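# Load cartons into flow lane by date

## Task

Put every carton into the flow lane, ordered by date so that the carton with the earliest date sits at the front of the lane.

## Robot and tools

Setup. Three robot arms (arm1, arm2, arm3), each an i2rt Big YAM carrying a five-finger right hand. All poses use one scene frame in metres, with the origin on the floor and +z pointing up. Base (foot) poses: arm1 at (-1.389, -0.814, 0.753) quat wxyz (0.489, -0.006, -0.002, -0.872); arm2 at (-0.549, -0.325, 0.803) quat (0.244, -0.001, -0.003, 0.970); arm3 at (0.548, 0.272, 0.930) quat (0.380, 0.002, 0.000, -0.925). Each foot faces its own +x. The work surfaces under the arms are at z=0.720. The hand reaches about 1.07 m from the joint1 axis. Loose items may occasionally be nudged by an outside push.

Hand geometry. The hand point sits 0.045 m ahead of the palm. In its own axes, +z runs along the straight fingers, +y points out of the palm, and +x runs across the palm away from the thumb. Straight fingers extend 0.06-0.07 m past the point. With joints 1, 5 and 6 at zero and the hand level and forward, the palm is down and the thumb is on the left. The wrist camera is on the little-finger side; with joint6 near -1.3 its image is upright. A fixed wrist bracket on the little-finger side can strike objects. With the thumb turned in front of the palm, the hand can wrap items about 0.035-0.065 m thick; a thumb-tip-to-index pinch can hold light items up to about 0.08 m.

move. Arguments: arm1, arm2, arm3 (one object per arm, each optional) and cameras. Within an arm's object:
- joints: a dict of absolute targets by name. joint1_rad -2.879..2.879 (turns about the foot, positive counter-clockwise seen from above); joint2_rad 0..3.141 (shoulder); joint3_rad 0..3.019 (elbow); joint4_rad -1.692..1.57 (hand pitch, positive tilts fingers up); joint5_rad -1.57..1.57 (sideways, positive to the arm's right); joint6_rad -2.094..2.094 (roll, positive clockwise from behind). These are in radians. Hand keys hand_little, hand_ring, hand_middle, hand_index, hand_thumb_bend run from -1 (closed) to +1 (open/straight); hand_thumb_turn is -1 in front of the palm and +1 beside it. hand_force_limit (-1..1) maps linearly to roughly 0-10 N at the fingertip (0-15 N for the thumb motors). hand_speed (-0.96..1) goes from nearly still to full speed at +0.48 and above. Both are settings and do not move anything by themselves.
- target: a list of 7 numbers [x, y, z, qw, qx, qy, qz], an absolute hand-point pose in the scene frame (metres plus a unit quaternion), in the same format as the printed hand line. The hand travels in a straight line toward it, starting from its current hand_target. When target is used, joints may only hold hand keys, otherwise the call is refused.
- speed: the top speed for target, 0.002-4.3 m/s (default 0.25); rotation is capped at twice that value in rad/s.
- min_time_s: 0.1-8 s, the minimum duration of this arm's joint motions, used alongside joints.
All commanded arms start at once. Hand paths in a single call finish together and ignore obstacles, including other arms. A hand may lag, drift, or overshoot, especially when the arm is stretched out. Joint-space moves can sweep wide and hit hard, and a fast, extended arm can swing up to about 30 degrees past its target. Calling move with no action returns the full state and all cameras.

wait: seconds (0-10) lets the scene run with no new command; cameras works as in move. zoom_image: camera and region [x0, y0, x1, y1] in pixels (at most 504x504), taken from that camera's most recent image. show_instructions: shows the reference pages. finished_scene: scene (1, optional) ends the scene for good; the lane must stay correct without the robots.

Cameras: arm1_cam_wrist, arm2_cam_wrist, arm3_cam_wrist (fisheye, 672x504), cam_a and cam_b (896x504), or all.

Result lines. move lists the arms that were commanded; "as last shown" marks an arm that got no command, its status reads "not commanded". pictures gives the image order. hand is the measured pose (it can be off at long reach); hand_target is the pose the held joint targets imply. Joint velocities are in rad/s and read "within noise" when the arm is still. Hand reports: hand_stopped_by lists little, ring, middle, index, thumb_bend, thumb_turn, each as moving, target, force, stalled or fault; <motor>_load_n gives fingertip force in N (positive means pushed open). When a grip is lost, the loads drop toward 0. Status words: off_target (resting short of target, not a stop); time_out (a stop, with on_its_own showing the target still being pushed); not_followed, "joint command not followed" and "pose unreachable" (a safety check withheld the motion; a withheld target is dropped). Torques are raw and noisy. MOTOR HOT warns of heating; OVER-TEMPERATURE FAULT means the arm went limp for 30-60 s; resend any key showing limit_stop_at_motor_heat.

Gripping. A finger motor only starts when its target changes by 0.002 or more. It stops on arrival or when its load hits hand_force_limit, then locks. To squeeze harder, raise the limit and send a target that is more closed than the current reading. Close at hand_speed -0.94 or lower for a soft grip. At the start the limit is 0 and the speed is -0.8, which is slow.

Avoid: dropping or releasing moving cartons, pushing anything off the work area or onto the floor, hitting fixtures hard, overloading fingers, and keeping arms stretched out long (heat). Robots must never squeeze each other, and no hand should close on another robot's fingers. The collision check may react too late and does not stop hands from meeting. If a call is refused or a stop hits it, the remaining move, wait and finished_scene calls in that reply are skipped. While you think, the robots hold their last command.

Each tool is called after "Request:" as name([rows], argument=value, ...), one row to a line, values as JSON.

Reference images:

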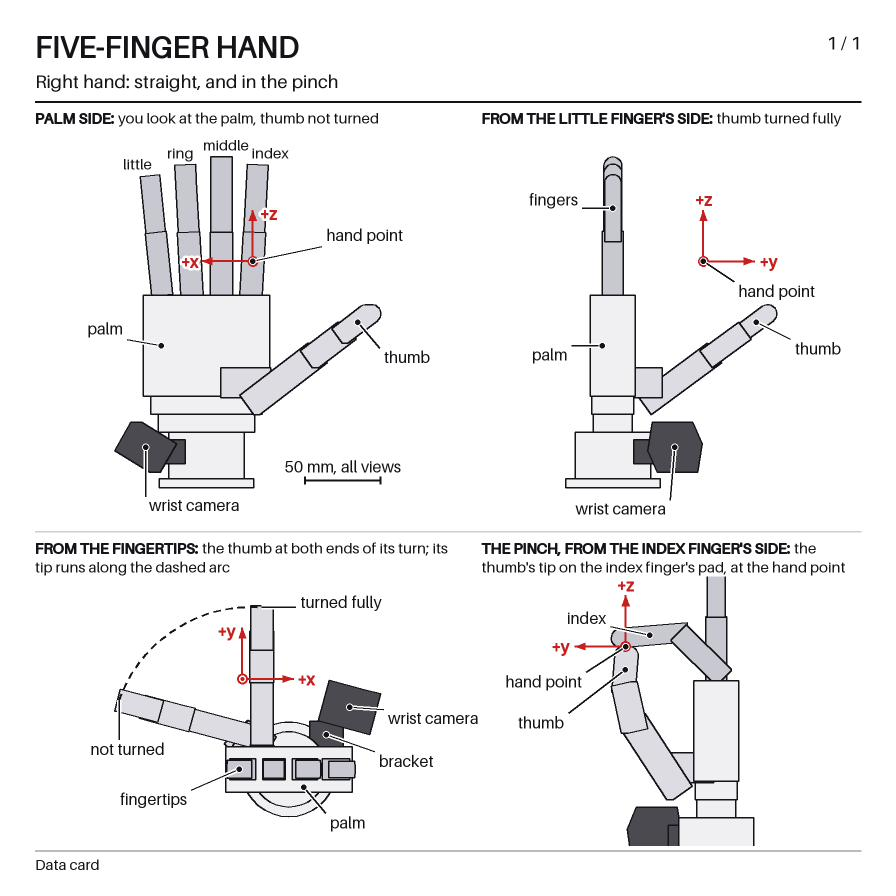

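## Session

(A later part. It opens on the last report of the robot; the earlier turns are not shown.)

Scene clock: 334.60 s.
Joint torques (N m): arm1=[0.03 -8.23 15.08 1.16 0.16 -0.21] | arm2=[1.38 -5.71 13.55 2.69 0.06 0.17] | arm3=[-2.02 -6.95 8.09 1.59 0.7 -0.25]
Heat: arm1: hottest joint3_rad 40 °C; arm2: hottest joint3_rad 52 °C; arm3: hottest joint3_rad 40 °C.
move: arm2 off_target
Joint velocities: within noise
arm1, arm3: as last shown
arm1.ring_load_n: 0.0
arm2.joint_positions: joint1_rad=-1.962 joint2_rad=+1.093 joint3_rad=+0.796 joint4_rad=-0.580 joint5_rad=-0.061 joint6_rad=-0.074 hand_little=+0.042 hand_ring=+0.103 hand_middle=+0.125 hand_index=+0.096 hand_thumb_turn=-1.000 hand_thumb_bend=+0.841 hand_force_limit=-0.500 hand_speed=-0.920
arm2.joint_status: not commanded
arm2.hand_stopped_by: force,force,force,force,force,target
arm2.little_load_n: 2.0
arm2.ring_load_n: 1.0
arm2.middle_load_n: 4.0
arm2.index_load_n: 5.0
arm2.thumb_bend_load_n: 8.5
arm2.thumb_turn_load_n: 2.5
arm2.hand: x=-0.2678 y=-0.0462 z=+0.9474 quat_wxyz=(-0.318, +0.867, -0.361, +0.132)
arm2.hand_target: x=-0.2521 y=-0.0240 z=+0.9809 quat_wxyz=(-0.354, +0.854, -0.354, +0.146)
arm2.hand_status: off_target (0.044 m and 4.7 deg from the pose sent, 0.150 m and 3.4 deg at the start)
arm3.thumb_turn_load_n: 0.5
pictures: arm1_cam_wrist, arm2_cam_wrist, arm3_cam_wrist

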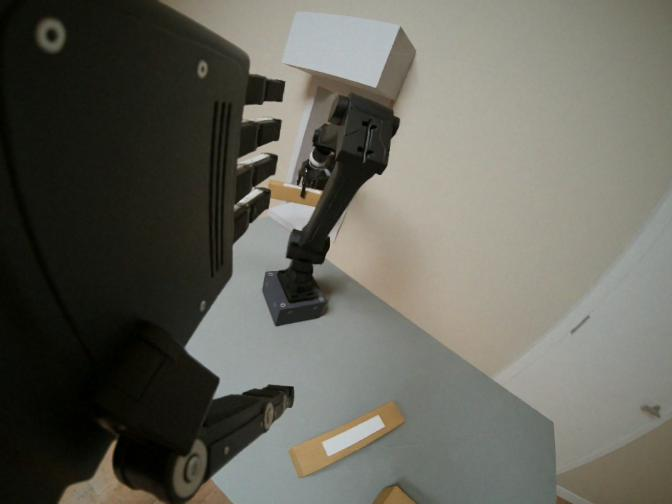

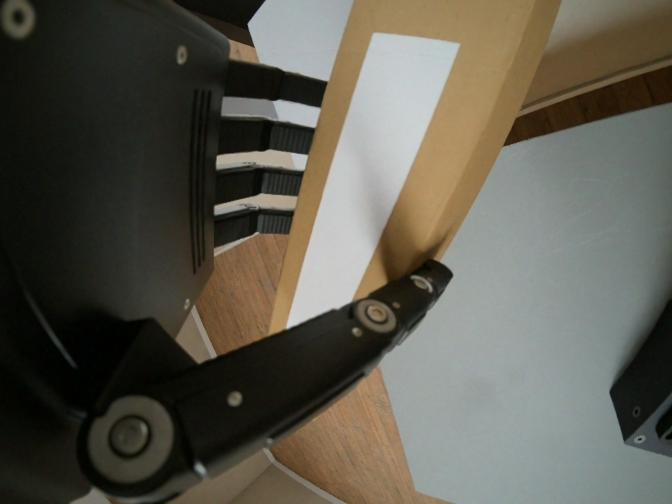

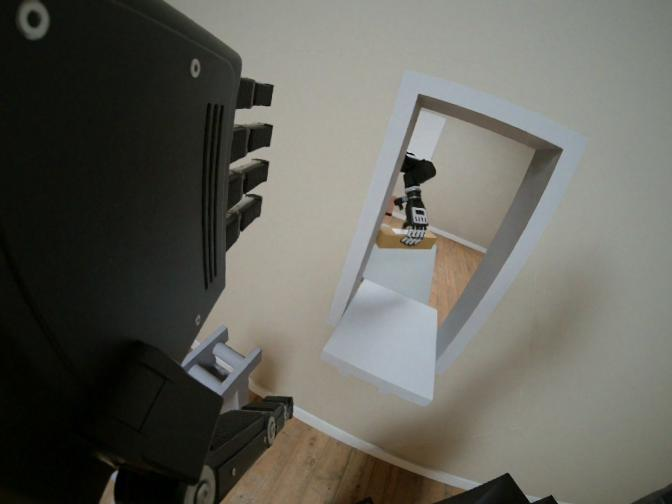

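Request:
move(arm2={"target": [-0.12, 0.0, 0.965, 0.3536, -0.8536, 0.3536, -0.1464], "speed": 0.12}, cameras=["arm2_cam_wrist", "arm3_cam_wrist"])

Scene clock: 336.57 s.
Joint torques (N m): arm1=[0.09 -8.23 15.08 1.16 0.15 -0.22] | arm2=[-1.08 -10.87 13.14 2.5 -0.28 -0.06] | arm3=[-2.08 -6.89 8.06 1.58 0.7 -0.25]
Heat: arm1: hottest joint3_rad 40 °C; arm2: hottest joint3_rad 52 °C; arm3: hottest joint3_rad 40 °C.
move: arm2 off_target
Joint velocities: within noise
arm1: as last shown
arm2.joint_positions: joint1_rad=-2.080 joint2_rad=+1.432 joint3_rad=+1.050 joint4_rad=-0.503 joint5_rad=-0.154 joint6_rad=-0.159 hand_little=+0.042 hand_ring=+0.103 hand_middle=+0.125 hand_index=+0.096 hand_thumb_turn=-1.000 hand_thumb_bend=+0.841 hand_force_limit=-0.500 hand_speed=-0.920
arm2.joint_status: not commanded
arm2.hand_stopped_by: force,force,force,force,force,target
arm2.little_load_n: 2.0
arm2.ring_load_n: 1.5
arm2.middle_load_n: 3.5
arm2.index_load_n: 5.0
arm2.thumb_bend_load_n: 8.5
arm2.thumb_turn_load_n: 2.5
arm2.hand: x=-0.1486 y=-0.0107 z=+0.9351 quat_wxyz=(-0.323, +0.866, -0.361, +0.124)
arm2.hand_target: x=-0.1221 y=-0.0016 z=+0.9658 quat_wxyz=(-0.353, +0.854, -0.354, +0.147)
arm2.hand_status: off_target (0.043 m and 4.6 deg from the pose sent, 0.156 m and 4.7 deg at the start)
arm3.joint_positions: joint1_rad=+1.209 joint2_rad=+1.324 joint3_rad=+0.810 joint4_rad=-0.001 joint5_rad=+1.612 joint6_rad=-1.072 hand_little=+1.000 hand_ring=+1.000 hand_middle=+1.000 hand_index=+1.000 hand_thumb_turn=+1.000 hand_thumb_bend=+1.000 hand_force_limit=+0.000 hand_speed=-0.800
arm3.joint_status: not commanded
arm3.hand_stopped_by: target,target,target,target,target,target
arm3.little_load_n: 0.0
arm3.ring_load_n: 0.0
arm3.middle_load_n: 0.0
arm3.index_load_n: 0.0
arm3.thumb_bend_load_n: 0.0
arm3.thumb_turn_load_n: 0.0
arm3.hand: x=+0.5030 y=-0.1034 z=+1.1943 quat_wxyz=(+0.701, +0.139, -0.687, +0.130)
arm3.hand_target: x=+0.4991 y=-0.1005 z=+1.1999 quat_wxyz=(+0.701, +0.129, -0.689, +0.131)
arm3.hand_status: not commanded

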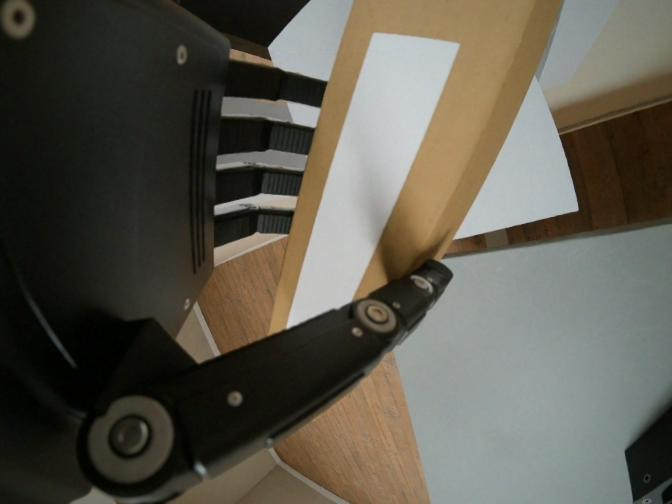

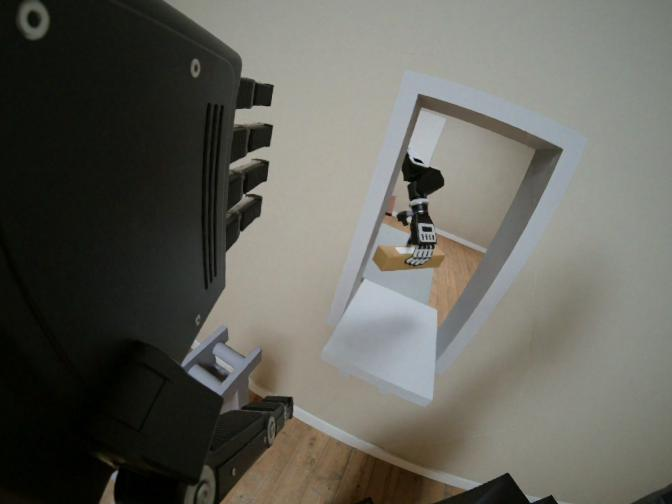

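Request:
move(arm2={"target": [0.01, -0.008, 0.955, 0.3536, -0.8536, 0.3536, -0.1464], "speed": 0.12}, cameras=["arm2_cam_wrist", "arm3_cam_wrist", "arm1_cam_wrist"])

Scene clock: 338.57 s.
Joint torques (N m): arm1=[0.09 -8.18 15.08 1.17 0.15 -0.21] | arm2=[-0.97 -15.85 13.12 1.62 -0.33 -0.12] | arm3=[-2.08 -6.77 8.09 1.61 0.69 -0.25]
Heat: arm1: hottest joint3_rad 40 °C; arm2: hottest joint3_rad 52 °C; arm3: hottest joint3_rad 40 °C.
move: arm2 off_target
Joint velocities: within noise
arm1, arm3: as last shown
arm1.thumb_bend_load_n: -0.5
arm2.joint_positions: joint1_rad=-2.215 joint2_rad=+1.723 joint3_rad=+1.371 joint4_rad=-0.530 joint5_rad=-0.246 joint6_rad=-0.259 hand_little=+0.042 hand_ring=+0.103 hand_middle=+0.125 hand_index=+0.096 hand_thumb_turn=-1.000 hand_thumb_bend=+0.841 hand_force_limit=-0.500 hand_speed=-0.920
arm2.joint_status: not commanded
arm2.hand_stopped_by: force,force,force,force,force,target
arm2.little_load_n: 2.0
arm2.ring_load_n: 1.5
arm2.middle_load_n: 3.5
arm2.index_load_n: 5.0
arm2.thumb_bend_load_n: 8.5
arm2.thumb_turn_load_n: 2.5
arm2.hand: x=-0.0138 y=-0.0114 z=+0.9276 quat_wxyz=(-0.334, +0.862, -0.360, +0.128)
arm2.hand_target: x=+0.0084 y=-0.0089 z=+0.9556 quat_wxyz=(-0.354, +0.853, -0.354, +0.147)
arm2.hand_status: off_target (0.036 m and 3.3 deg from the pose sent, 0.160 m and 4.6 deg at the start)
pictures: arm1_cam_wrist, arm2_cam_wrist, arm3_cam_wrist

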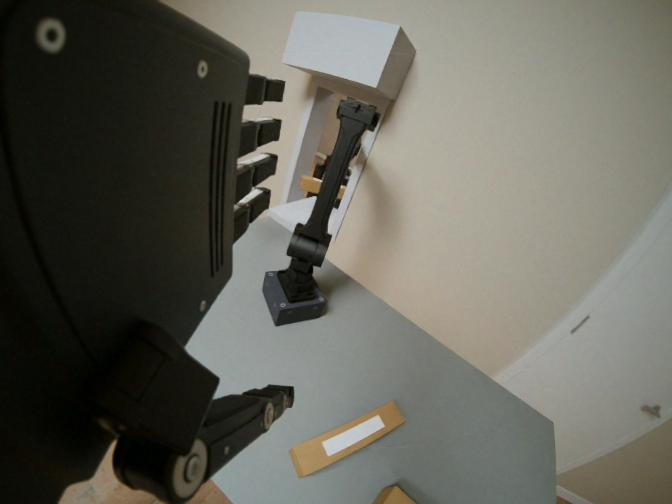

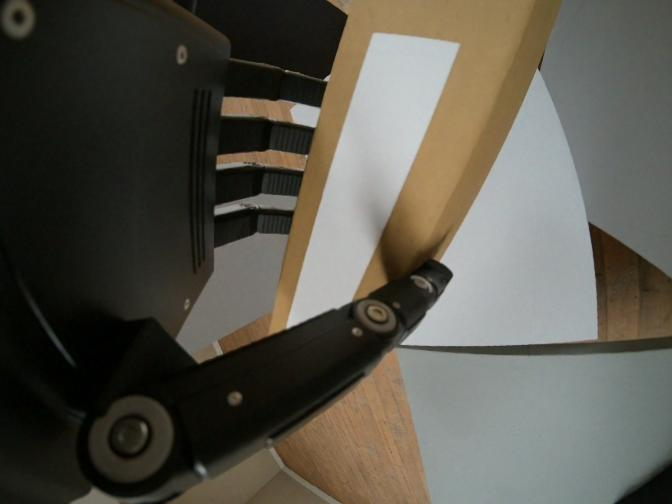

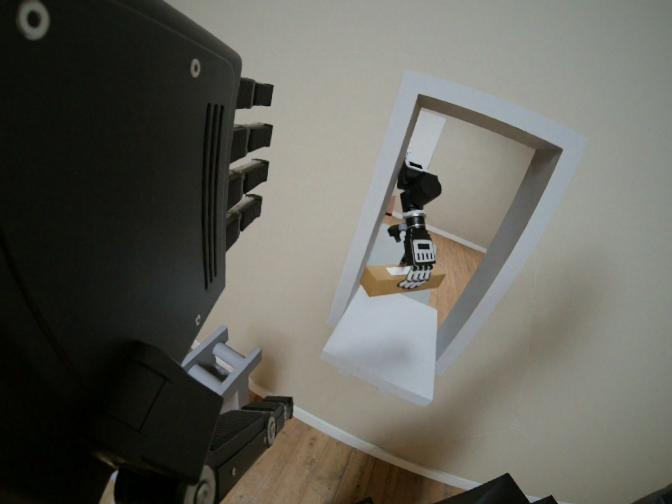

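Request:
zoom_image(camera="arm3_cam_wrist", region=[310, 200, 490, 410])

Scaled by 2.400 from the camera's image (finer frame: 960x720).

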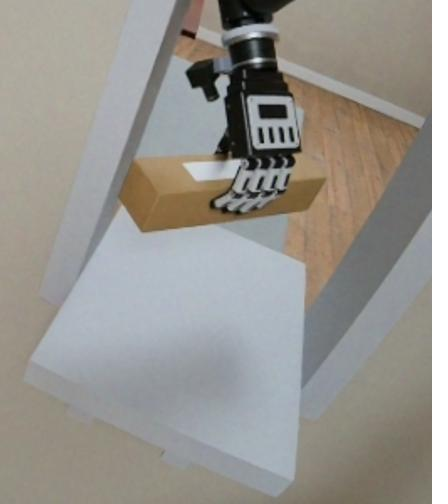

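Request:
move(cameras=["arm2_cam_wrist"])

Request:
zoom_image(camera="arm2_cam_wrist", region=[160, 60, 420, 360])

Scene clock: 340.33 s.
Joint torques (N m): arm1=[0.09 -8.18 15.09 1.14 0.15 -0.21] | arm2=[-0.97 -15.74 13.18 1.61 -0.33 -0.04] | arm3=[-2.08 -6.89 8.09 1.62 0.71 -0.24]
Heat: arm1: hottest joint3_rad 41 °C; arm2: hottest joint3_rad 53 °C; arm3: hottest joint3_rad 40 °C.
Joint velocities: within noise
arm1.joint_positions: joint1_rad=+2.813 joint2_rad=+1.047 joint3_rad=+1.189 joint4_rad=-0.153 joint5_rad=+0.173 joint6_rad=-1.555 hand_little=+1.000 hand_ring=+1.000 hand_middle=+1.000 hand_index=+1.000 hand_thumb_turn=+1.000 hand_thumb_bend=+1.000 hand_force_limit=-0.500 hand_speed=+0.200
arm1.joint_status: not commanded
arm1.hand_stopped_by: target,target,target,target,target,target
arm1.little_load_n: 0.0
arm1.ring_load_n: 0.0
arm1.middle_load_n: 0.0
arm1.index_load_n: 0.0
arm1.thumb_bend_load_n: 0.0
arm1.thumb_turn_load_n: 0.0
arm1.hand: x=-0.9233 y=-0.5448 z=+1.2591 quat_wxyz=(-0.184, +0.692, +0.181, +0.675) (m; scene frame)
arm1.hand_target: x=-0.9208 y=-0.5405 z=+1.2796 quat_wxyz=(-0.183, +0.683, +0.183, +0.683) (m; scene frame)
arm1.hand_status: not commanded
arm2.joint_positions: joint1_rad=-2.215 joint2_rad=+1.723 joint3_rad=+1.371 joint4_rad=-0.530 joint5_rad=-0.246 joint6_rad=-0.259 hand_little=+0.042 hand_ring=+0.103 hand_middle=+0.125 hand_index=+0.096 hand_thumb_turn=-1.000 hand_thumb_bend=+0.841 hand_force_limit=-0.500 hand_speed=-0.920
arm2.joint_status: not commanded
arm2.hand_stopped_by: force,force,force,force,force,target
arm2.little_load_n: 2.0
arm2.ring_load_n: 1.0
arm2.middle_load_n: 3.5
arm2.index_load_n: 4.5
arm2.thumb_bend_load_n: 8.5
arm2.thumb_turn_load_n: 2.5
arm2.hand: x=-0.0138 y=-0.0114 z=+0.9276 quat_wxyz=(-0.334, +0.862, -0.360, +0.128) (m; scene frame)
arm2.hand_target: x=+0.0084 y=-0.0089 z=+0.9555 quat_wxyz=(-0.354, +0.853, -0.353, +0.147) (m; scene frame)
arm2.hand_status: off_target (0.036 m and 3.3 deg from the pose sent, 0.160 m and 4.6 deg at the start)
arm3.joint_positions: joint1_rad=+1.209 joint2_rad=+1.324 joint3_rad=+0.810 joint4_rad=-0.001 joint5_rad=+1.612 joint6_rad=-1.072 hand_little=+1.000 hand_ring=+1.000 hand_middle=+1.000 hand_index=+1.000 hand_thumb_turn=+1.000 hand_thumb_bend=+1.000 hand_force_limit=+0.000 hand_speed=-0.800
arm3.joint_status: not commanded
arm3.hand_stopped_by: target,target,target,target,target,target
arm3.little_load_n: 0.0
arm3.ring_load_n: 0.0
arm3.middle_load_n: 0.0
arm3.index_load_n: 0.0
arm3.thumb_bend_load_n: 0.0
arm3.thumb_turn_load_n: 0.0
arm3.hand: x=+0.5030 y=-0.1034 z=+1.1943 quat_wxyz=(+0.701, +0.139, -0.687, +0.130) (m; scene frame)
arm3.hand_target: x=+0.4991 y=-0.1005 z=+1.1999 quat_wxyz=(+0.701, +0.129, -0.689, +0.131) (m; scene frame)
arm3.hand_status: not commanded
pictures: arm2_cam_wrist

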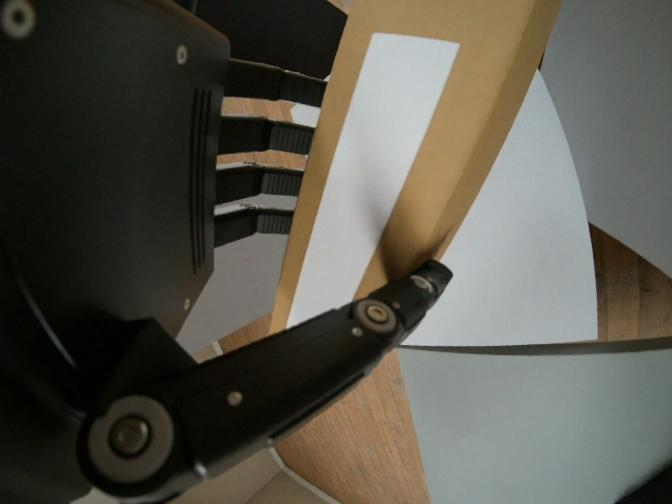

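Scaled by 1.680 from the camera's image (finer frame: 960x720).

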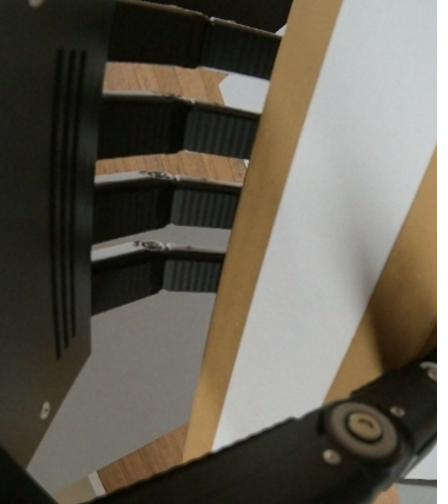

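Request:
move(arm2={"target": [0.008, 0.014, 0.955, 0.3536, -0.8536, 0.3536, -0.1464], "speed": 0.1})

Request:
move(arm2={"target": [0.008, 0.014, 0.86, 0.3536, -0.8536, 0.3536, -0.1464], "speed": 0.08}, cameras=["arm2_cam_wrist", "arm3_cam_wrist"])

Scene clock: 342.03 s.
Joint torques (N m): arm1=[0.09 -8.18 15.1 1.14 0.15 -0.21] | arm2=[1.32 -15.97 13.33 1.69 -0.06 0.16] | arm3=[-2.08 -6.89 8.08 1.62 0.7 -0.23]
Heat: arm1: hottest joint3_rad 41 °C; arm2: hottest joint3_rad 53 °C; arm3: hottest joint3_rad 40 °C.
move: arm2 off_target
Joint velocities: within noise
arm1, arm3: as last shown
arm2.joint_positions: joint1_rad=-2.206 joint2_rad=+1.740 joint3_rad=+1.392 joint4_rad=-0.530 joint5_rad=-0.230 joint6_rad=-0.252 hand_little=+0.042 hand_ring=+0.103 hand_middle=+0.125 hand_index=+0.096 hand_thumb_turn=-1.000 hand_thumb_bend=+0.841 hand_force_limit=-0.500 hand_speed=-0.920
arm2.joint_status: not commanded
arm2.hand_stopped_by: force,force,force,force,force,target
arm2.little_load_n: 2.0
arm2.ring_load_n: 1.0
arm2.middle_load_n: 3.5
arm2.index_load_n: 5.0
arm2.thumb_bend_load_n: 8.5
arm2.thumb_turn_load_n: 2.5
arm2.hand: x=-0.0080 y=-0.0049 z=+0.9275 quat_wxyz=(-0.332, +0.861, -0.361, +0.133)
arm2.hand_target: x=+0.0062 y=+0.0130 z=+0.9555 quat_wxyz=(-0.354, +0.853, -0.354, +0.146)
arm2.hand_status: off_target (0.037 m and 3.1 deg from the pose sent, 0.043 m and 3.3 deg at the start)
pictures: none

Scene clock: 344.00 s.
Joint torques (N m): arm1=[0.03 -8.18 15.09 1.17 0.15 -0.21] | arm2=[1.2 -17.32 8.84 2.61 -0.07 0.16] | arm3=[-2.02 -6.83 8.1 1.58 0.7 -0.24]
Heat: arm1: hottest joint3_rad 41 °C; arm2: hottest joint3_rad 53 °C; arm3: hottest joint3_rad 40 °C.
move: arm2 off_target
Joint velocities: within noise
arm1, arm3: as last shown
arm2.joint_positions: joint1_rad=-2.206 joint2_rad=+1.845 joint3_rad=+1.311 joint4_rad=-0.326 joint5_rad=-0.229 joint6_rad=-0.252 hand_little=+0.042 hand_ring=+0.103 hand_middle=+0.125 hand_index=+0.096 hand_thumb_turn=-1.000 hand_thumb_bend=+0.841 hand_force_limit=-0.500 hand_speed=-0.920
arm2.joint_status: not commanded
arm2.hand_stopped_by: force,force,force,force,force,target
arm2.little_load_n: 2.5
arm2.ring_load_n: 1.0
arm2.middle_load_n: 3.5
arm2.index_load_n: 5.0
arm2.thumb_bend_load_n: 8.5
arm2.thumb_turn_load_n: 2.5
arm2.hand: x=+0.0024 y=+0.0002 z=+0.8496 quat_wxyz=(-0.338, +0.859, -0.359, +0.138)
arm2.hand_target: x=+0.0076 y=+0.0137 z=+0.8601 quat_wxyz=(-0.354, +0.854, -0.354, +0.146)
arm2.hand_status: off_target (0.018 m and 2.1 deg from the pose sent, 0.072 m and 3.1 deg at the start)

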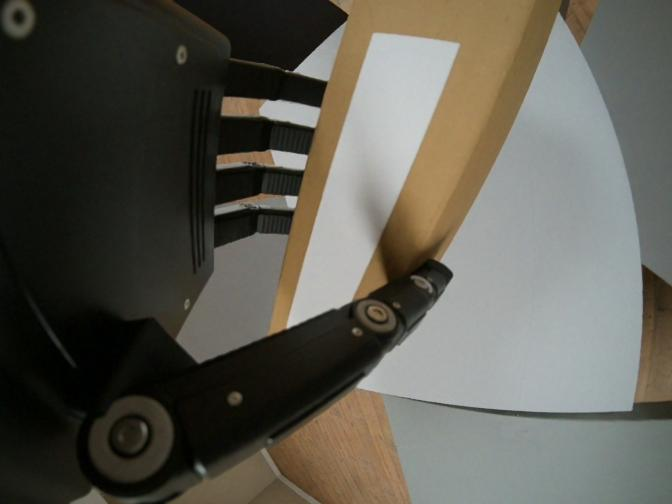

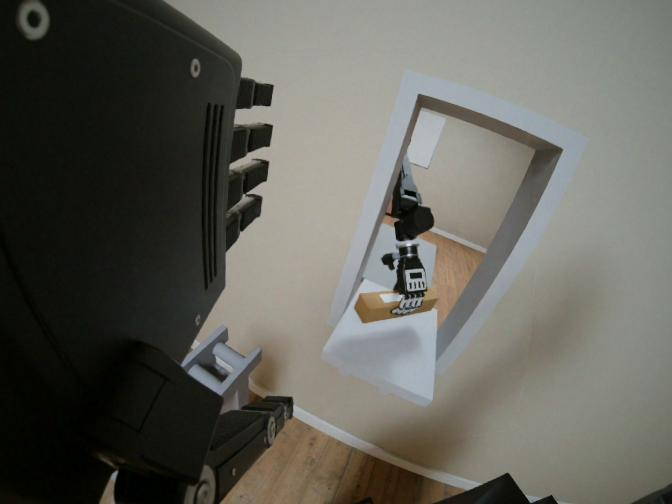

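Request:
zoom_image(camera="arm3_cam_wrist", region=[310, 230, 470, 410])

Scaled by 2.800 from the camera's image (finer frame: 960x720).

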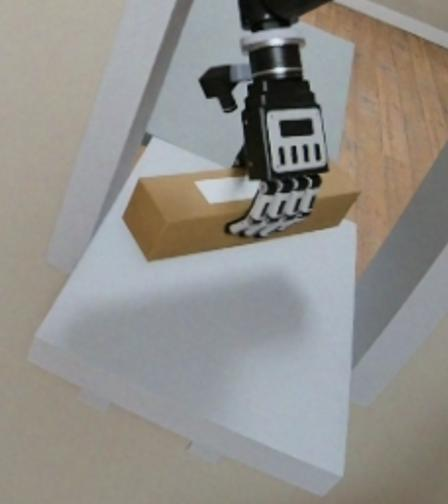

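Request:
move(arm2={"target": [0.005, 0.014, 0.82, 0.3536, -0.8536, 0.3536, -0.1464], "speed": 0.06})

Request:
move(arm2={"target": [0.0, 0.012, 0.80, 0.3536, -0.8536, 0.3536, -0.1464], "speed": 0.05}, cameras=["arm3_cam_wrist"])

Scene clock: 345.93 s.
Joint torques (N m): arm1=[0.03 -8.23 15.09 1.14 0.15 -0.21] | arm2=[1.32 -17.26 8.35 2.61 -0.07 0.16] | arm3=[-2.02 -6.95 8.08 1.61 0.69 -0.24]
Heat: arm1: hottest joint3_rad 42 °C; arm2: hottest joint3_rad 53 °C; arm3: hottest joint3_rad 40 °C.
move: arm2 off_target
Joint velocities: within noise
arm1, arm3: as last shown
arm2.joint_positions: joint1_rad=-2.204 joint2_rad=+1.894 joint3_rad=+1.264 joint4_rad=-0.228 joint5_rad=-0.228 joint6_rad=-0.252 hand_little=+0.042 hand_ring=+0.103 hand_middle=+0.125 hand_index=+0.096 hand_thumb_turn=-1.000 hand_thumb_bend=+0.841 hand_force_limit=-0.500 hand_speed=-0.920
arm2.joint_status: not commanded
arm2.hand_stopped_by: force,force,force,force,force,target
arm2.little_load_n: 2.5
arm2.ring_load_n: 1.0
arm2.middle_load_n: 3.5
arm2.index_load_n: 4.5
arm2.thumb_bend_load_n: 8.5
arm2.thumb_turn_load_n: 2.5
arm2.hand: x=-0.0006 y=-0.0001 z=+0.8104 quat_wxyz=(-0.339, +0.859, -0.358, +0.139)
arm2.hand_target: x=+0.0046 y=+0.0138 z=+0.8203 quat_wxyz=(-0.354, +0.854, -0.354, +0.146)
arm2.hand_status: off_target (0.018 m and 2.1 deg from the pose sent, 0.033 m and 2.1 deg at the start)
arm3.ring_load_n: -0.5
pictures: none

Scene clock: 347.17 s.
Joint torques (N m): arm1=[0.09 -8.23 15.08 1.16 0.15 -0.21] | arm2=[1.38 -17.14 8.03 2.62 -0.07 0.16] | arm3=[-1.96 -6.89 8.1 1.61 0.7 -0.24]
Heat: arm1: hottest joint3_rad 42 °C; arm2: hottest joint3_rad 52 °C; arm3: hottest joint3_rad 40 °C.
move: arm2 off_target
Joint velocities: within noise
arm1, arm3: as last shown
arm2.joint_positions: joint1_rad=-2.204 joint2_rad=+1.913 joint3_rad=+1.231 joint4_rad=-0.175 joint5_rad=-0.228 joint6_rad=-0.251 hand_little=+0.042 hand_ring=+0.103 hand_middle=+0.125 hand_index=+0.096 hand_thumb_turn=-1.000 hand_thumb_bend=+0.841 hand_force_limit=-0.500 hand_speed=-0.920
arm2.joint_status: not commanded
arm2.hand_stopped_by: force,force,force,force,force,target
arm2.little_load_n: 2.0
arm2.ring_load_n: 1.5
arm2.middle_load_n: 3.5
arm2.index_load_n: 5.0
arm2.thumb_bend_load_n: 8.5
arm2.thumb_turn_load_n: 2.5
arm2.hand: x=-0.0051 y=-0.0022 z=+0.7916 quat_wxyz=(-0.339, +0.858, -0.358, +0.140)
arm2.hand_target: x=-0.0004 y=+0.0118 z=+0.8003 quat_wxyz=(-0.354, +0.854, -0.353, +0.146)
arm2.hand_status: off_target (0.017 m and 2.0 deg from the pose sent, 0.016 m and 2.1 deg at the start)
arm3.ring_load_n: 0.0

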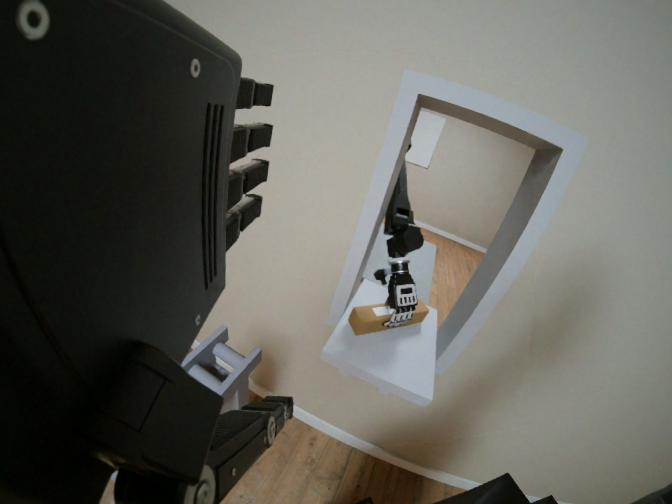

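Request:
move(arm2={"target": [0.0, 0.012, 0.782, 0.3536, -0.8536, 0.3536, -0.1464], "speed": 0.05})

Request:
move(arm2={"target": [0.0, 0.012, 0.767, 0.3536, -0.8536, 0.3536, -0.1464], "speed": 0.05}, cameras=["arm3_cam_wrist"])

Request:
zoom_image(camera="arm3_cam_wrist", region=[310, 230, 470, 410])

Scene clock: 348.33 s.
Joint torques (N m): arm1=[0.03 -8.18 15.08 1.14 0.15 -0.21] | arm2=[1.44 -16.09 7.5 2.62 -0.07 0.15] | arm3=[-2.08 -6.95 8.09 1.62 0.7 -0.24]
Heat: arm1: hottest joint3_rad 42 °C; arm2: hottest joint3_rad 52 °C; arm3: hottest joint3_rad 40 °C.
move: arm2 off_target
Joint velocities: within noise
arm1, arm3: as last shown
arm2.joint_positions: joint1_rad=-2.204 joint2_rad=+1.928 joint3_rad=+1.226 joint4_rad=-0.133 joint5_rad=-0.228 joint6_rad=-0.250 hand_little=+0.042 hand_ring=+0.102 hand_middle=+0.125 hand_index=+0.096 hand_thumb_turn=-1.000 hand_thumb_bend=+0.841 hand_force_limit=-0.500 hand_speed=-0.920
arm2.joint_status: not commanded
arm2.hand_stopped_by: force,force,force,force,force,target
arm2.little_load_n: 2.0
arm2.ring_load_n: 1.0
arm2.middle_load_n: 3.5
arm2.index_load_n: 4.5
arm2.thumb_bend_load_n: 8.5
arm2.thumb_turn_load_n: 2.5
arm2.hand: x=-0.0006 y=+0.0000 z=+0.7850 quat_wxyz=(-0.346, +0.855, -0.357, +0.146)
arm2.hand_target: x=-0.0003 y=+0.0118 z=+0.7822 quat_wxyz=(-0.354, +0.854, -0.354, +0.146)
arm2.hand_status: off_target (0.012 m and 0.9 deg from the pose sent, 0.018 m and 2.0 deg at the start)
pictures: none

Scene clock: 349.30 s.
Joint torques (N m): arm1=[0.09 -8.18 15.09 1.14 0.15 -0.21] | arm2=[1.38 -14.39 7.17 2.85 -0.07 0.1] | arm3=[-2.02 -6.89 8.14 1.61 0.69 -0.24]
Heat: arm1: hottest joint3_rad 42 °C; arm2: hottest joint3_rad 52 °C; arm3: hottest joint3_rad 40 °C.
move: arm2 off_target
Joint velocities: within noise
arm1, arm3: as last shown
arm2.joint_positions: joint1_rad=-2.204 joint2_rad=+1.932 joint3_rad=+1.221 joint4_rad=-0.105 joint5_rad=-0.228 joint6_rad=-0.245 hand_little=+0.042 hand_ring=+0.102 hand_middle=+0.125 hand_index=+0.096 hand_thumb_turn=-1.000 hand_thumb_bend=+0.841 hand_force_limit=-0.500 hand_speed=-0.920
arm2.joint_status: not commanded
arm2.hand_stopped_by: force,force,force,force,force,target
arm2.little_load_n: 2.0
arm2.ring_load_n: 1.0
arm2.middle_load_n: 3.0
arm2.index_load_n: 4.0
arm2.thumb_bend_load_n: 9.0
arm2.thumb_turn_load_n: 1.5
arm2.hand: x=+0.0024 y=+0.0017 z=+0.7839 quat_wxyz=(-0.353, +0.852, -0.356, +0.151)
arm2.hand_target: x=-0.0008 y=+0.0114 z=+0.7673 quat_wxyz=(-0.353, +0.854, -0.354, +0.146)
arm2.hand_status: off_target (0.020 m and 0.6 deg from the pose sent, 0.022 m and 0.9 deg at the start)

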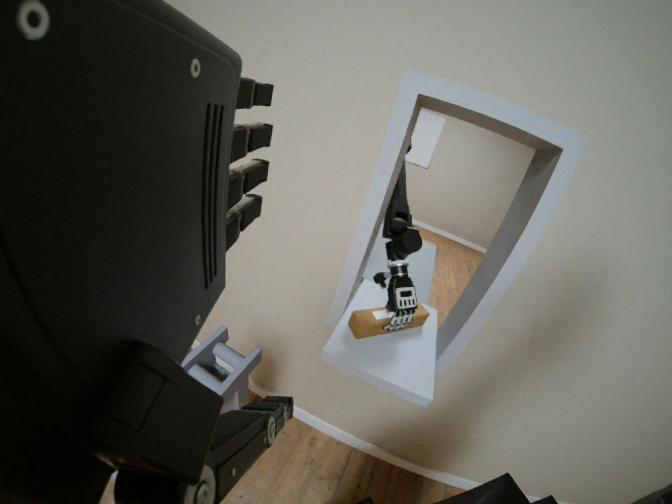

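Scaled by 2.800 from the camera's image (finer frame: 960x720).

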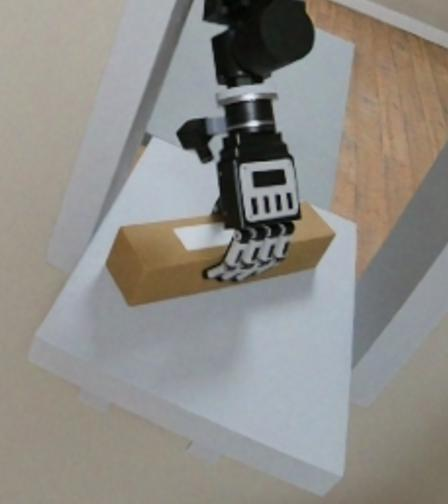

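Request:
move(arm2={"target": [0.0, 0.012, 0.78, 0.3536, -0.8536, 0.3536, -0.1464], "speed": 0.05, "joints": {"hand_speed": -0.85, "hand_index": 0.44, "hand_middle": 0.44, "hand_ring": 0.44, "hand_little": 0.44, "hand_thumb_bend": 1.0}}, cameras=["arm3_cam_wrist", "arm2_cam_wrist"])

Scene clock: 350.90 s.
Joint torques (N m): arm1=[0.03 -8.18 15.08 1.16 0.15 -0.21] | arm2=[1.49 -16.26 7.84 1.72 -0.06 0.1] | arm3=[-2.08 -6.89 8.05 1.62 0.69 -0.24]
Heat: arm1: hottest joint3_rad 43 °C; arm2: hottest joint3_rad 52 °C; arm3: hottest joint3_rad 40 °C.
move: arm2 off_target
Joint velocities: within noise
arm1, arm3: as last shown
arm2.joint_positions: joint1_rad=-2.204 joint2_rad=+1.933 joint3_rad=+1.221 joint4_rad=-0.103 joint5_rad=-0.228 joint6_rad=-0.244 hand_little=+0.440 hand_ring=+0.440 hand_middle=+0.440 hand_index=+0.440 hand_thumb_turn=-1.000 hand_thumb_bend=+1.000 hand_force_limit=-0.500 hand_speed=-0.850
arm2.joint_status: all done
arm2.hand_stopped_by: target,target,target,target,target,target
arm2.little_load_n: 0.0
arm2.ring_load_n: 0.0
arm2.middle_load_n: 0.0
arm2.index_load_n: 0.0
arm2.thumb_bend_load_n: 0.0
arm2.thumb_turn_load_n: 0.0
arm2.hand: x=+0.0027 y=+0.0019 z=+0.7837 quat_wxyz=(-0.354, +0.852, -0.356, +0.151)
arm2.hand_target: x=-0.0001 y=+0.0118 z=+0.7802 quat_wxyz=(-0.354, +0.853, -0.354, +0.147)
arm2.hand_status: off_target (0.011 m and 0.7 deg from the pose sent, 0.011 m and 0.6 deg at the start)
arm3.thumb_bend_load_n: -0.5
pictures: arm2_cam_wrist, arm3_cam_wrist

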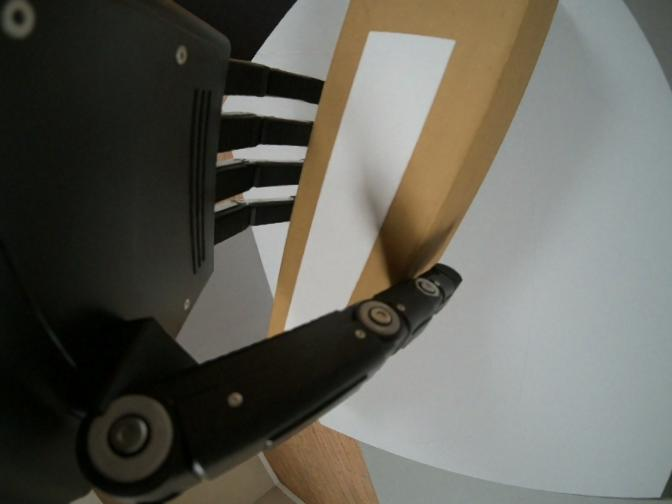

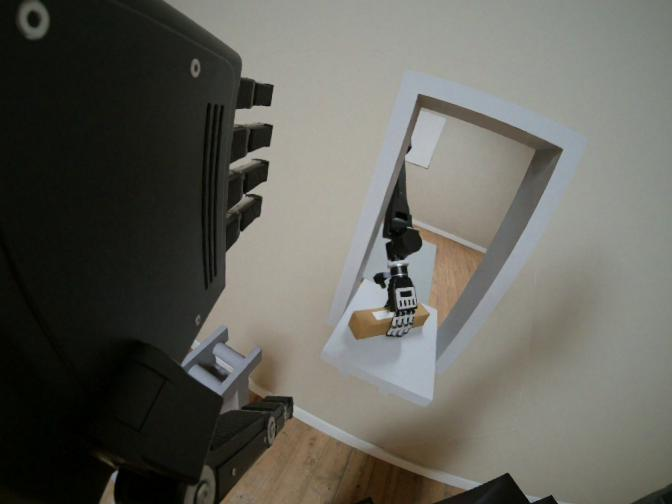

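Request:
move(arm2={"target": [-0.005, 0.008, 0.93, 0.3536, -0.8536, 0.3536, -0.1464], "speed": 0.2}, cameras=["arm2_cam_wrist", "arm3_cam_wrist"])

Request:
zoom_image(camera="arm2_cam_wrist", region=[260, 60, 560, 360])

Request:
zoom_image(camera="arm3_cam_wrist", region=[320, 270, 460, 410])

Scene clock: 352.83 s.
Joint torques (N m): arm1=[0.09 -8.18 15.09 1.16 0.14 -0.22] | arm2=[1.2 -15.91 11.17 1.43 -0.11 0.09] | arm3=[-1.96 -6.89 8.1 1.66 0.7 -0.24]
Heat: arm1: hottest joint3_rad 43 °C; arm2: hottest joint3_rad 52 °C; arm3: hottest joint3_rad 40 °C.
move: arm2 off_target
Joint velocities: within noise
arm1.joint_positions: joint1_rad=+2.813 joint2_rad=+1.047 joint3_rad=+1.189 joint4_rad=-0.153 joint5_rad=+0.173 joint6_rad=-1.555 hand_little=+1.000 hand_ring=+1.000 hand_middle=+1.000 hand_index=+1.000 hand_thumb_turn=+1.000 hand_thumb_bend=+1.000 hand_force_limit=-0.500 hand_speed=+0.200
arm1.joint_status: not commanded
arm1.hand_stopped_by: target,target,target,target,target,target
arm1.little_load_n: 0.0
arm1.ring_load_n: 0.0
arm1.middle_load_n: 0.0
arm1.index_load_n: 0.0
arm1.thumb_bend_load_n: 0.0
arm1.thumb_turn_load_n: 0.0
arm1.hand: x=-0.9233 y=-0.5448 z=+1.2591 quat_wxyz=(-0.184, +0.692, +0.181, +0.675)
arm1.hand_target: x=-0.9208 y=-0.5405 z=+1.2796 quat_wxyz=(-0.183, +0.683, +0.183, +0.683)
arm1.hand_status: not commanded
arm2.joint_positions: joint1_rad=-2.204 joint2_rad=+1.731 joint3_rad=+1.332 joint4_rad=-0.448 joint5_rad=-0.228 joint6_rad=-0.244 hand_little=+0.440 hand_ring=+0.440 hand_middle=+0.440 hand_index=+0.440 hand_thumb_turn=-1.000 hand_thumb_bend=+1.000 hand_force_limit=-0.500 hand_speed=-0.850
arm2.joint_status: not commanded
arm2.hand_stopped_by: target,target,target,target,target,target
arm2.little_load_n: 0.0
arm2.ring_load_n: 0.0
arm2.middle_load_n: 0.0
arm2.index_load_n: 0.0
arm2.thumb_bend_load_n: 0.0
arm2.thumb_turn_load_n: 0.0
arm2.hand: x=-0.0111 y=-0.0052 z=+0.9138 quat_wxyz=(-0.343, +0.856, -0.360, +0.141)
arm2.hand_target: x=-0.0055 y=+0.0077 z=+0.9302 quat_wxyz=(-0.354, +0.853, -0.354, +0.147)
arm2.hand_status: off_target (0.022 m and 1.6 deg from the pose sent, 0.147 m and 0.7 deg at the start)
arm3.joint_positions: joint1_rad=+1.209 joint2_rad=+1.324 joint3_rad=+0.810 joint4_rad=-0.001 joint5_rad=+1.612 joint6_rad=-1.072 hand_little=+1.000 hand_ring=+1.000 hand_middle=+1.000 hand_index=+1.000 hand_thumb_turn=+1.000 hand_thumb_bend=+1.000 hand_force_limit=+0.000 hand_speed=-0.800
arm3.joint_status: not commanded
arm3.hand_stopped_by: target,target,target,target,target,target
arm3.little_load_n: 0.0
arm3.ring_load_n: 0.0
arm3.middle_load_n: 0.0
arm3.index_load_n: 0.0
arm3.thumb_bend_load_n: 0.0
arm3.thumb_turn_load_n: 0.0
arm3.hand: x=+0.5030 y=-0.1034 z=+1.1943 quat_wxyz=(+0.701, +0.139, -0.687, +0.130)
arm3.hand_target: x=+0.4991 y=-0.1005 z=+1.1999 quat_wxyz=(+0.701, +0.129, -0.689, +0.131)
arm3.hand_status: not commanded

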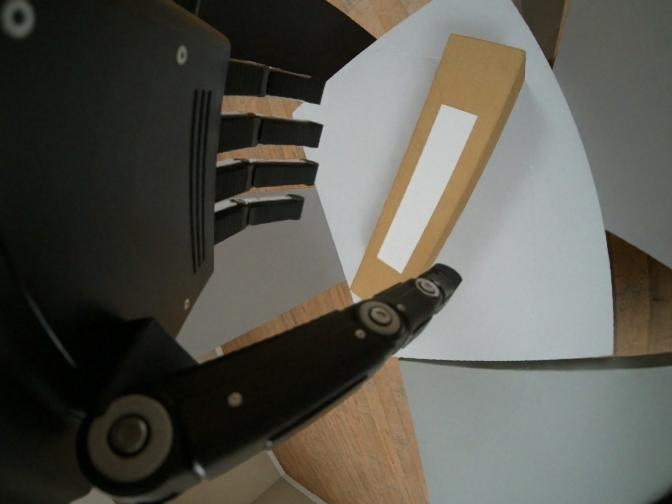

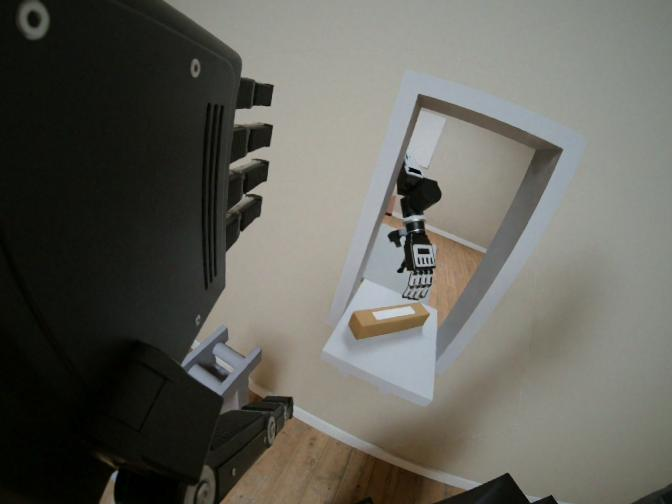

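Scaled by 1.680 from the camera's image (finer frame: 960x720).

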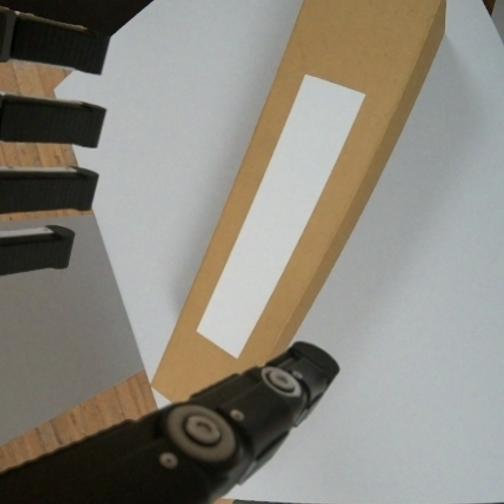

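Scaled by 3.600 from the camera's image (finer frame: 960x720).

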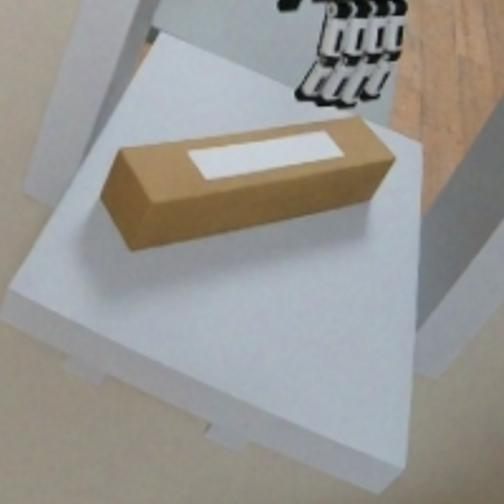

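Request:
move(arm1={"joints": {"joint1_rad": -1.35}, "min_time_s": 4.5}, arm2={"target": [-0.27, -0.02, 1.0, 0.3536, -0.8536, 0.3536, -0.1464], "speed": 0.2}, cameras=["arm1_cam_wrist"])

Request:
move(arm1={"target": [-1.87, -0.6, 1.42, 0.692, -0.147, -0.692, -0.147], "speed": 0.4}, cameras=["arm1_cam_wrist"])

Scene clock: 358.53 s.
Joint torques (N m): arm1=[-0.91 -8.29 15.08 1.16 0.02 -0.21] | arm2=[1.38 -6.36 8.76 1.5 0.11 0.13] | arm3=[-2.02 -6.95 8.1 1.62 0.69 -0.24]
Heat: arm1: hottest joint3_rad 44 °C; arm2: hottest joint3_rad 52 °C; arm3: hottest joint3_rad 40 °C.
move: arm1 done; arm2 done
Joint velocities: within noise
arm1.joint_positions: joint1_rad=-1.343 joint2_rad=+1.051 joint3_rad=+1.189 joint4_rad=-0.153 joint5_rad=+0.176 joint6_rad=-1.555 hand_little=+1.000 hand_ring=+1.000 hand_middle=+1.000 hand_index=+1.000 hand_thumb_turn=+1.000 hand_thumb_bend=+1.000 hand_force_limit=-0.500 hand_speed=+0.200
arm1.joint_status: all done
arm1.hand_stopped_by: target,target,target,target,target,target
arm1.little_load_n: 0.0
arm1.ring_load_n: 0.0
arm1.middle_load_n: 0.0
arm1.index_load_n: 0.0
arm1.thumb_bend_load_n: 0.0
arm1.thumb_turn_load_n: 0.0
arm1.hand: x=-1.8547 y=-0.5554 z=+1.2646 quat_wxyz=(+0.683, -0.183, -0.687, -0.164)
arm1.hand_target: x=-1.8554 y=-0.5506 z=+1.2870 quat_wxyz=(+0.691, -0.180, -0.679, -0.172)
arm1.hand_status: not commanded
arm2.joint_positions: joint1_rad=-1.915 joint2_rad=+1.059 joint3_rad=+0.880 joint4_rad=-0.612 joint5_rad=-0.029 joint6_rad=-0.038 hand_little=+0.440 hand_ring=+0.440 hand_middle=+0.440 hand_index=+0.440 hand_thumb_turn=-1.000 hand_thumb_bend=+1.000 hand_force_limit=-0.500 hand_speed=-0.850
arm2.joint_status: not commanded
arm2.hand_stopped_by: target,target,target,target,target,target
arm2.little_load_n: 0.0
arm2.ring_load_n: 0.0
arm2.middle_load_n: 0.0
arm2.index_load_n: 0.0
arm2.thumb_bend_load_n: 0.0
arm2.thumb_turn_load_n: 0.0
arm2.hand: x=-0.2636 y=-0.0229 z=+0.9989 quat_wxyz=(-0.353, +0.853, -0.355, +0.150)
arm2.hand_target: x=-0.2699 y=-0.0201 z=+1.0000 quat_wxyz=(-0.354, +0.854, -0.354, +0.146)
arm2.hand_status: done (0.007 m and 0.4 deg from the pose sent, 0.273 m and 1.6 deg at the start)
arm3: as last shown

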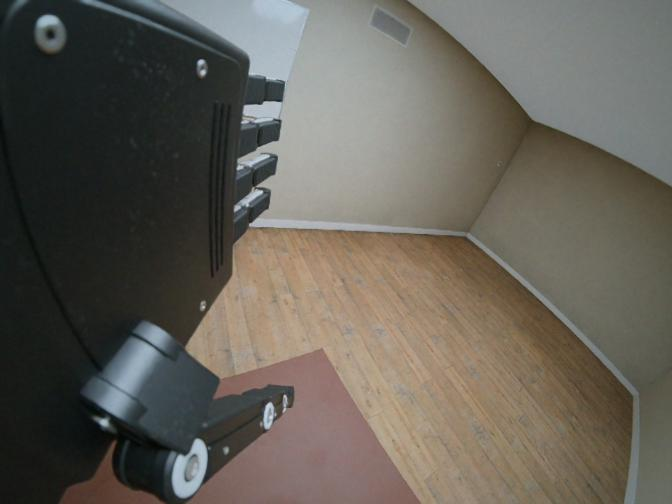

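Scene clock: 360.10 s.
Joint torques (N m): arm1=[0.5 -9.64 13.87 1.18 0.14 -0.17] | arm2=[1.26 -6.24 8.76 1.48 0.12 0.13] | arm3=[-2.08 -6.95 8.1 1.57 0.69 -0.24]
Heat: arm1: hottest joint3_rad 44 °C; arm2: hottest joint3_rad 52 °C; arm3: hottest joint3_rad 40 °C.
move: arm1 off_target
Joint velocities: within noise
arm1.joint_positions: joint1_rad=-1.247 joint2_rad=+1.161 joint3_rad=+1.642 joint4_rad=-0.516 joint5_rad=+0.199 joint6_rad=-1.572 hand_little=+1.000 hand_ring=+1.000 hand_middle=+1.000 hand_index=+1.000 hand_thumb_turn=+1.000 hand_thumb_bend=+1.000 hand_force_limit=-0.500 hand_speed=+0.200
arm1.joint_status: not commanded
arm1.hand_stopped_by: target,target,target,target,target,target
arm1.little_load_n: 0.0
arm1.ring_load_n: 0.0
arm1.middle_load_n: 0.0
arm1.index_load_n: 0.0
arm1.thumb_bend_load_n: 0.0
arm1.thumb_turn_load_n: 0.0
arm1.hand: x=-1.8727 y=-0.5962 z=+1.3975 quat_wxyz=(+0.681, -0.152, -0.701, -0.145)
arm1.hand_target: x=-1.8693 y=-0.6002 z=+1.4194 quat_wxyz=(+0.692, -0.147, -0.691, -0.147)
arm1.hand_status: off_target (0.023 m and 1.8 deg from the pose sent, 0.163 m and 4.7 deg at the start; pose on its path clipped on 2 of 47 steps)
arm2, arm3: as last shown

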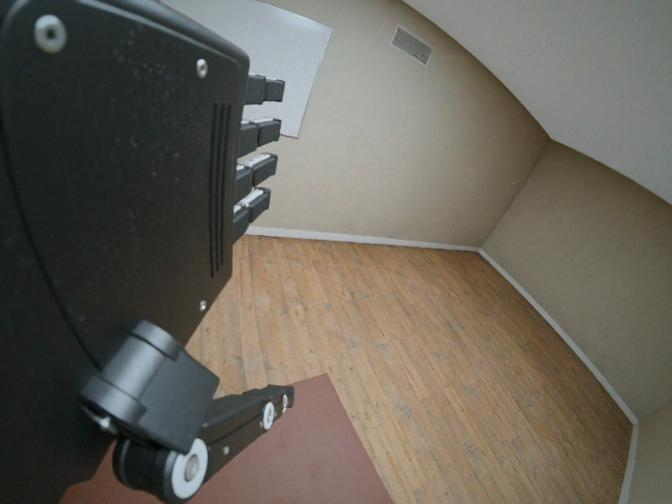

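Request:
move(arm1={"target": [-1.87, -0.62, 1.45, 0.689, 0.159, -0.689, 0.159], "speed": 0.5}, cameras=["arm1_cam_wrist"])

Scene clock: 362.30 s.
Joint torques (N m): arm1=[-1.08 -9.93 12.83 0.73 -0.15 -0.22] | arm2=[1.38 -6.24 8.75 1.47 0.11 0.13] | arm3=[-2.02 -6.89 8.08 1.62 0.7 -0.24]
Heat: arm1: hottest joint3_rad 44 °C; arm2: hottest joint3_rad 52 °C; arm3: hottest joint3_rad 40 °C.
move: arm1 off_target
Joint velocities: within noise
arm1.joint_positions: joint1_rad=-1.666 joint2_rad=+1.250 joint3_rad=+1.820 joint4_rad=-0.617 joint5_rad=-1.102 joint6_rad=-1.581 hand_little=+1.000 hand_ring=+1.000 hand_middle=+1.000 hand_index=+1.000 hand_thumb_turn=+1.000 hand_thumb_bend=+1.000 hand_force_limit=-0.500 hand_speed=+0.200
arm1.joint_status: not commanded
arm1.hand_stopped_by: target,target,target,target,target,target
arm1.little_load_n: 0.0
arm1.ring_load_n: 0.0
arm1.middle_load_n: 0.0
arm1.index_load_n: 0.0
arm1.thumb_bend_load_n: 0.0
arm1.thumb_turn_load_n: 0.0
arm1.hand: x=-1.8734 y=-0.6230 z=+1.4331 quat_wxyz=(+0.682, +0.150, -0.695, +0.172)
arm1.hand_target: x=-1.8697 y=-0.6203 z=+1.4495 quat_wxyz=(+0.689, +0.159, -0.689, +0.159)
arm1.hand_status: off_target (0.018 m and 2.1 deg from the pose sent, 0.058 m and 50.3 deg at the start)
arm2, arm3: as last shown
arm3.index_load_n: -0.5

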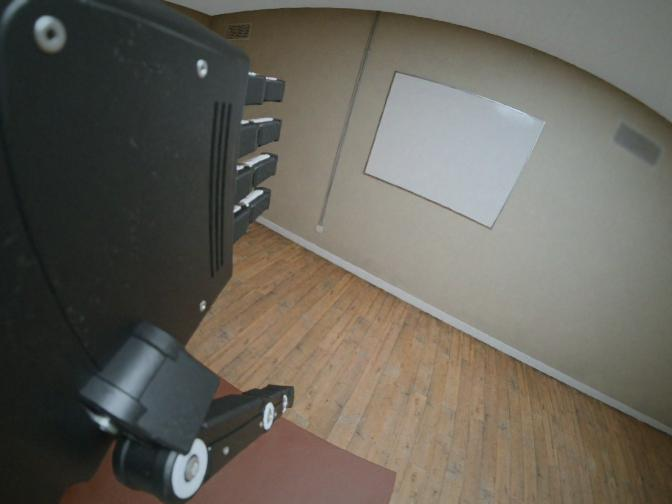

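Request:
zoom_image(camera="arm1_cam_wrist", region=[350, 60, 560, 240])

Scaled by 2.400 from the camera's image (finer frame: 960x720).

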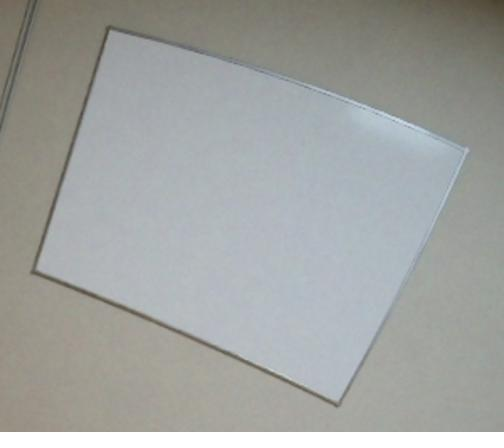

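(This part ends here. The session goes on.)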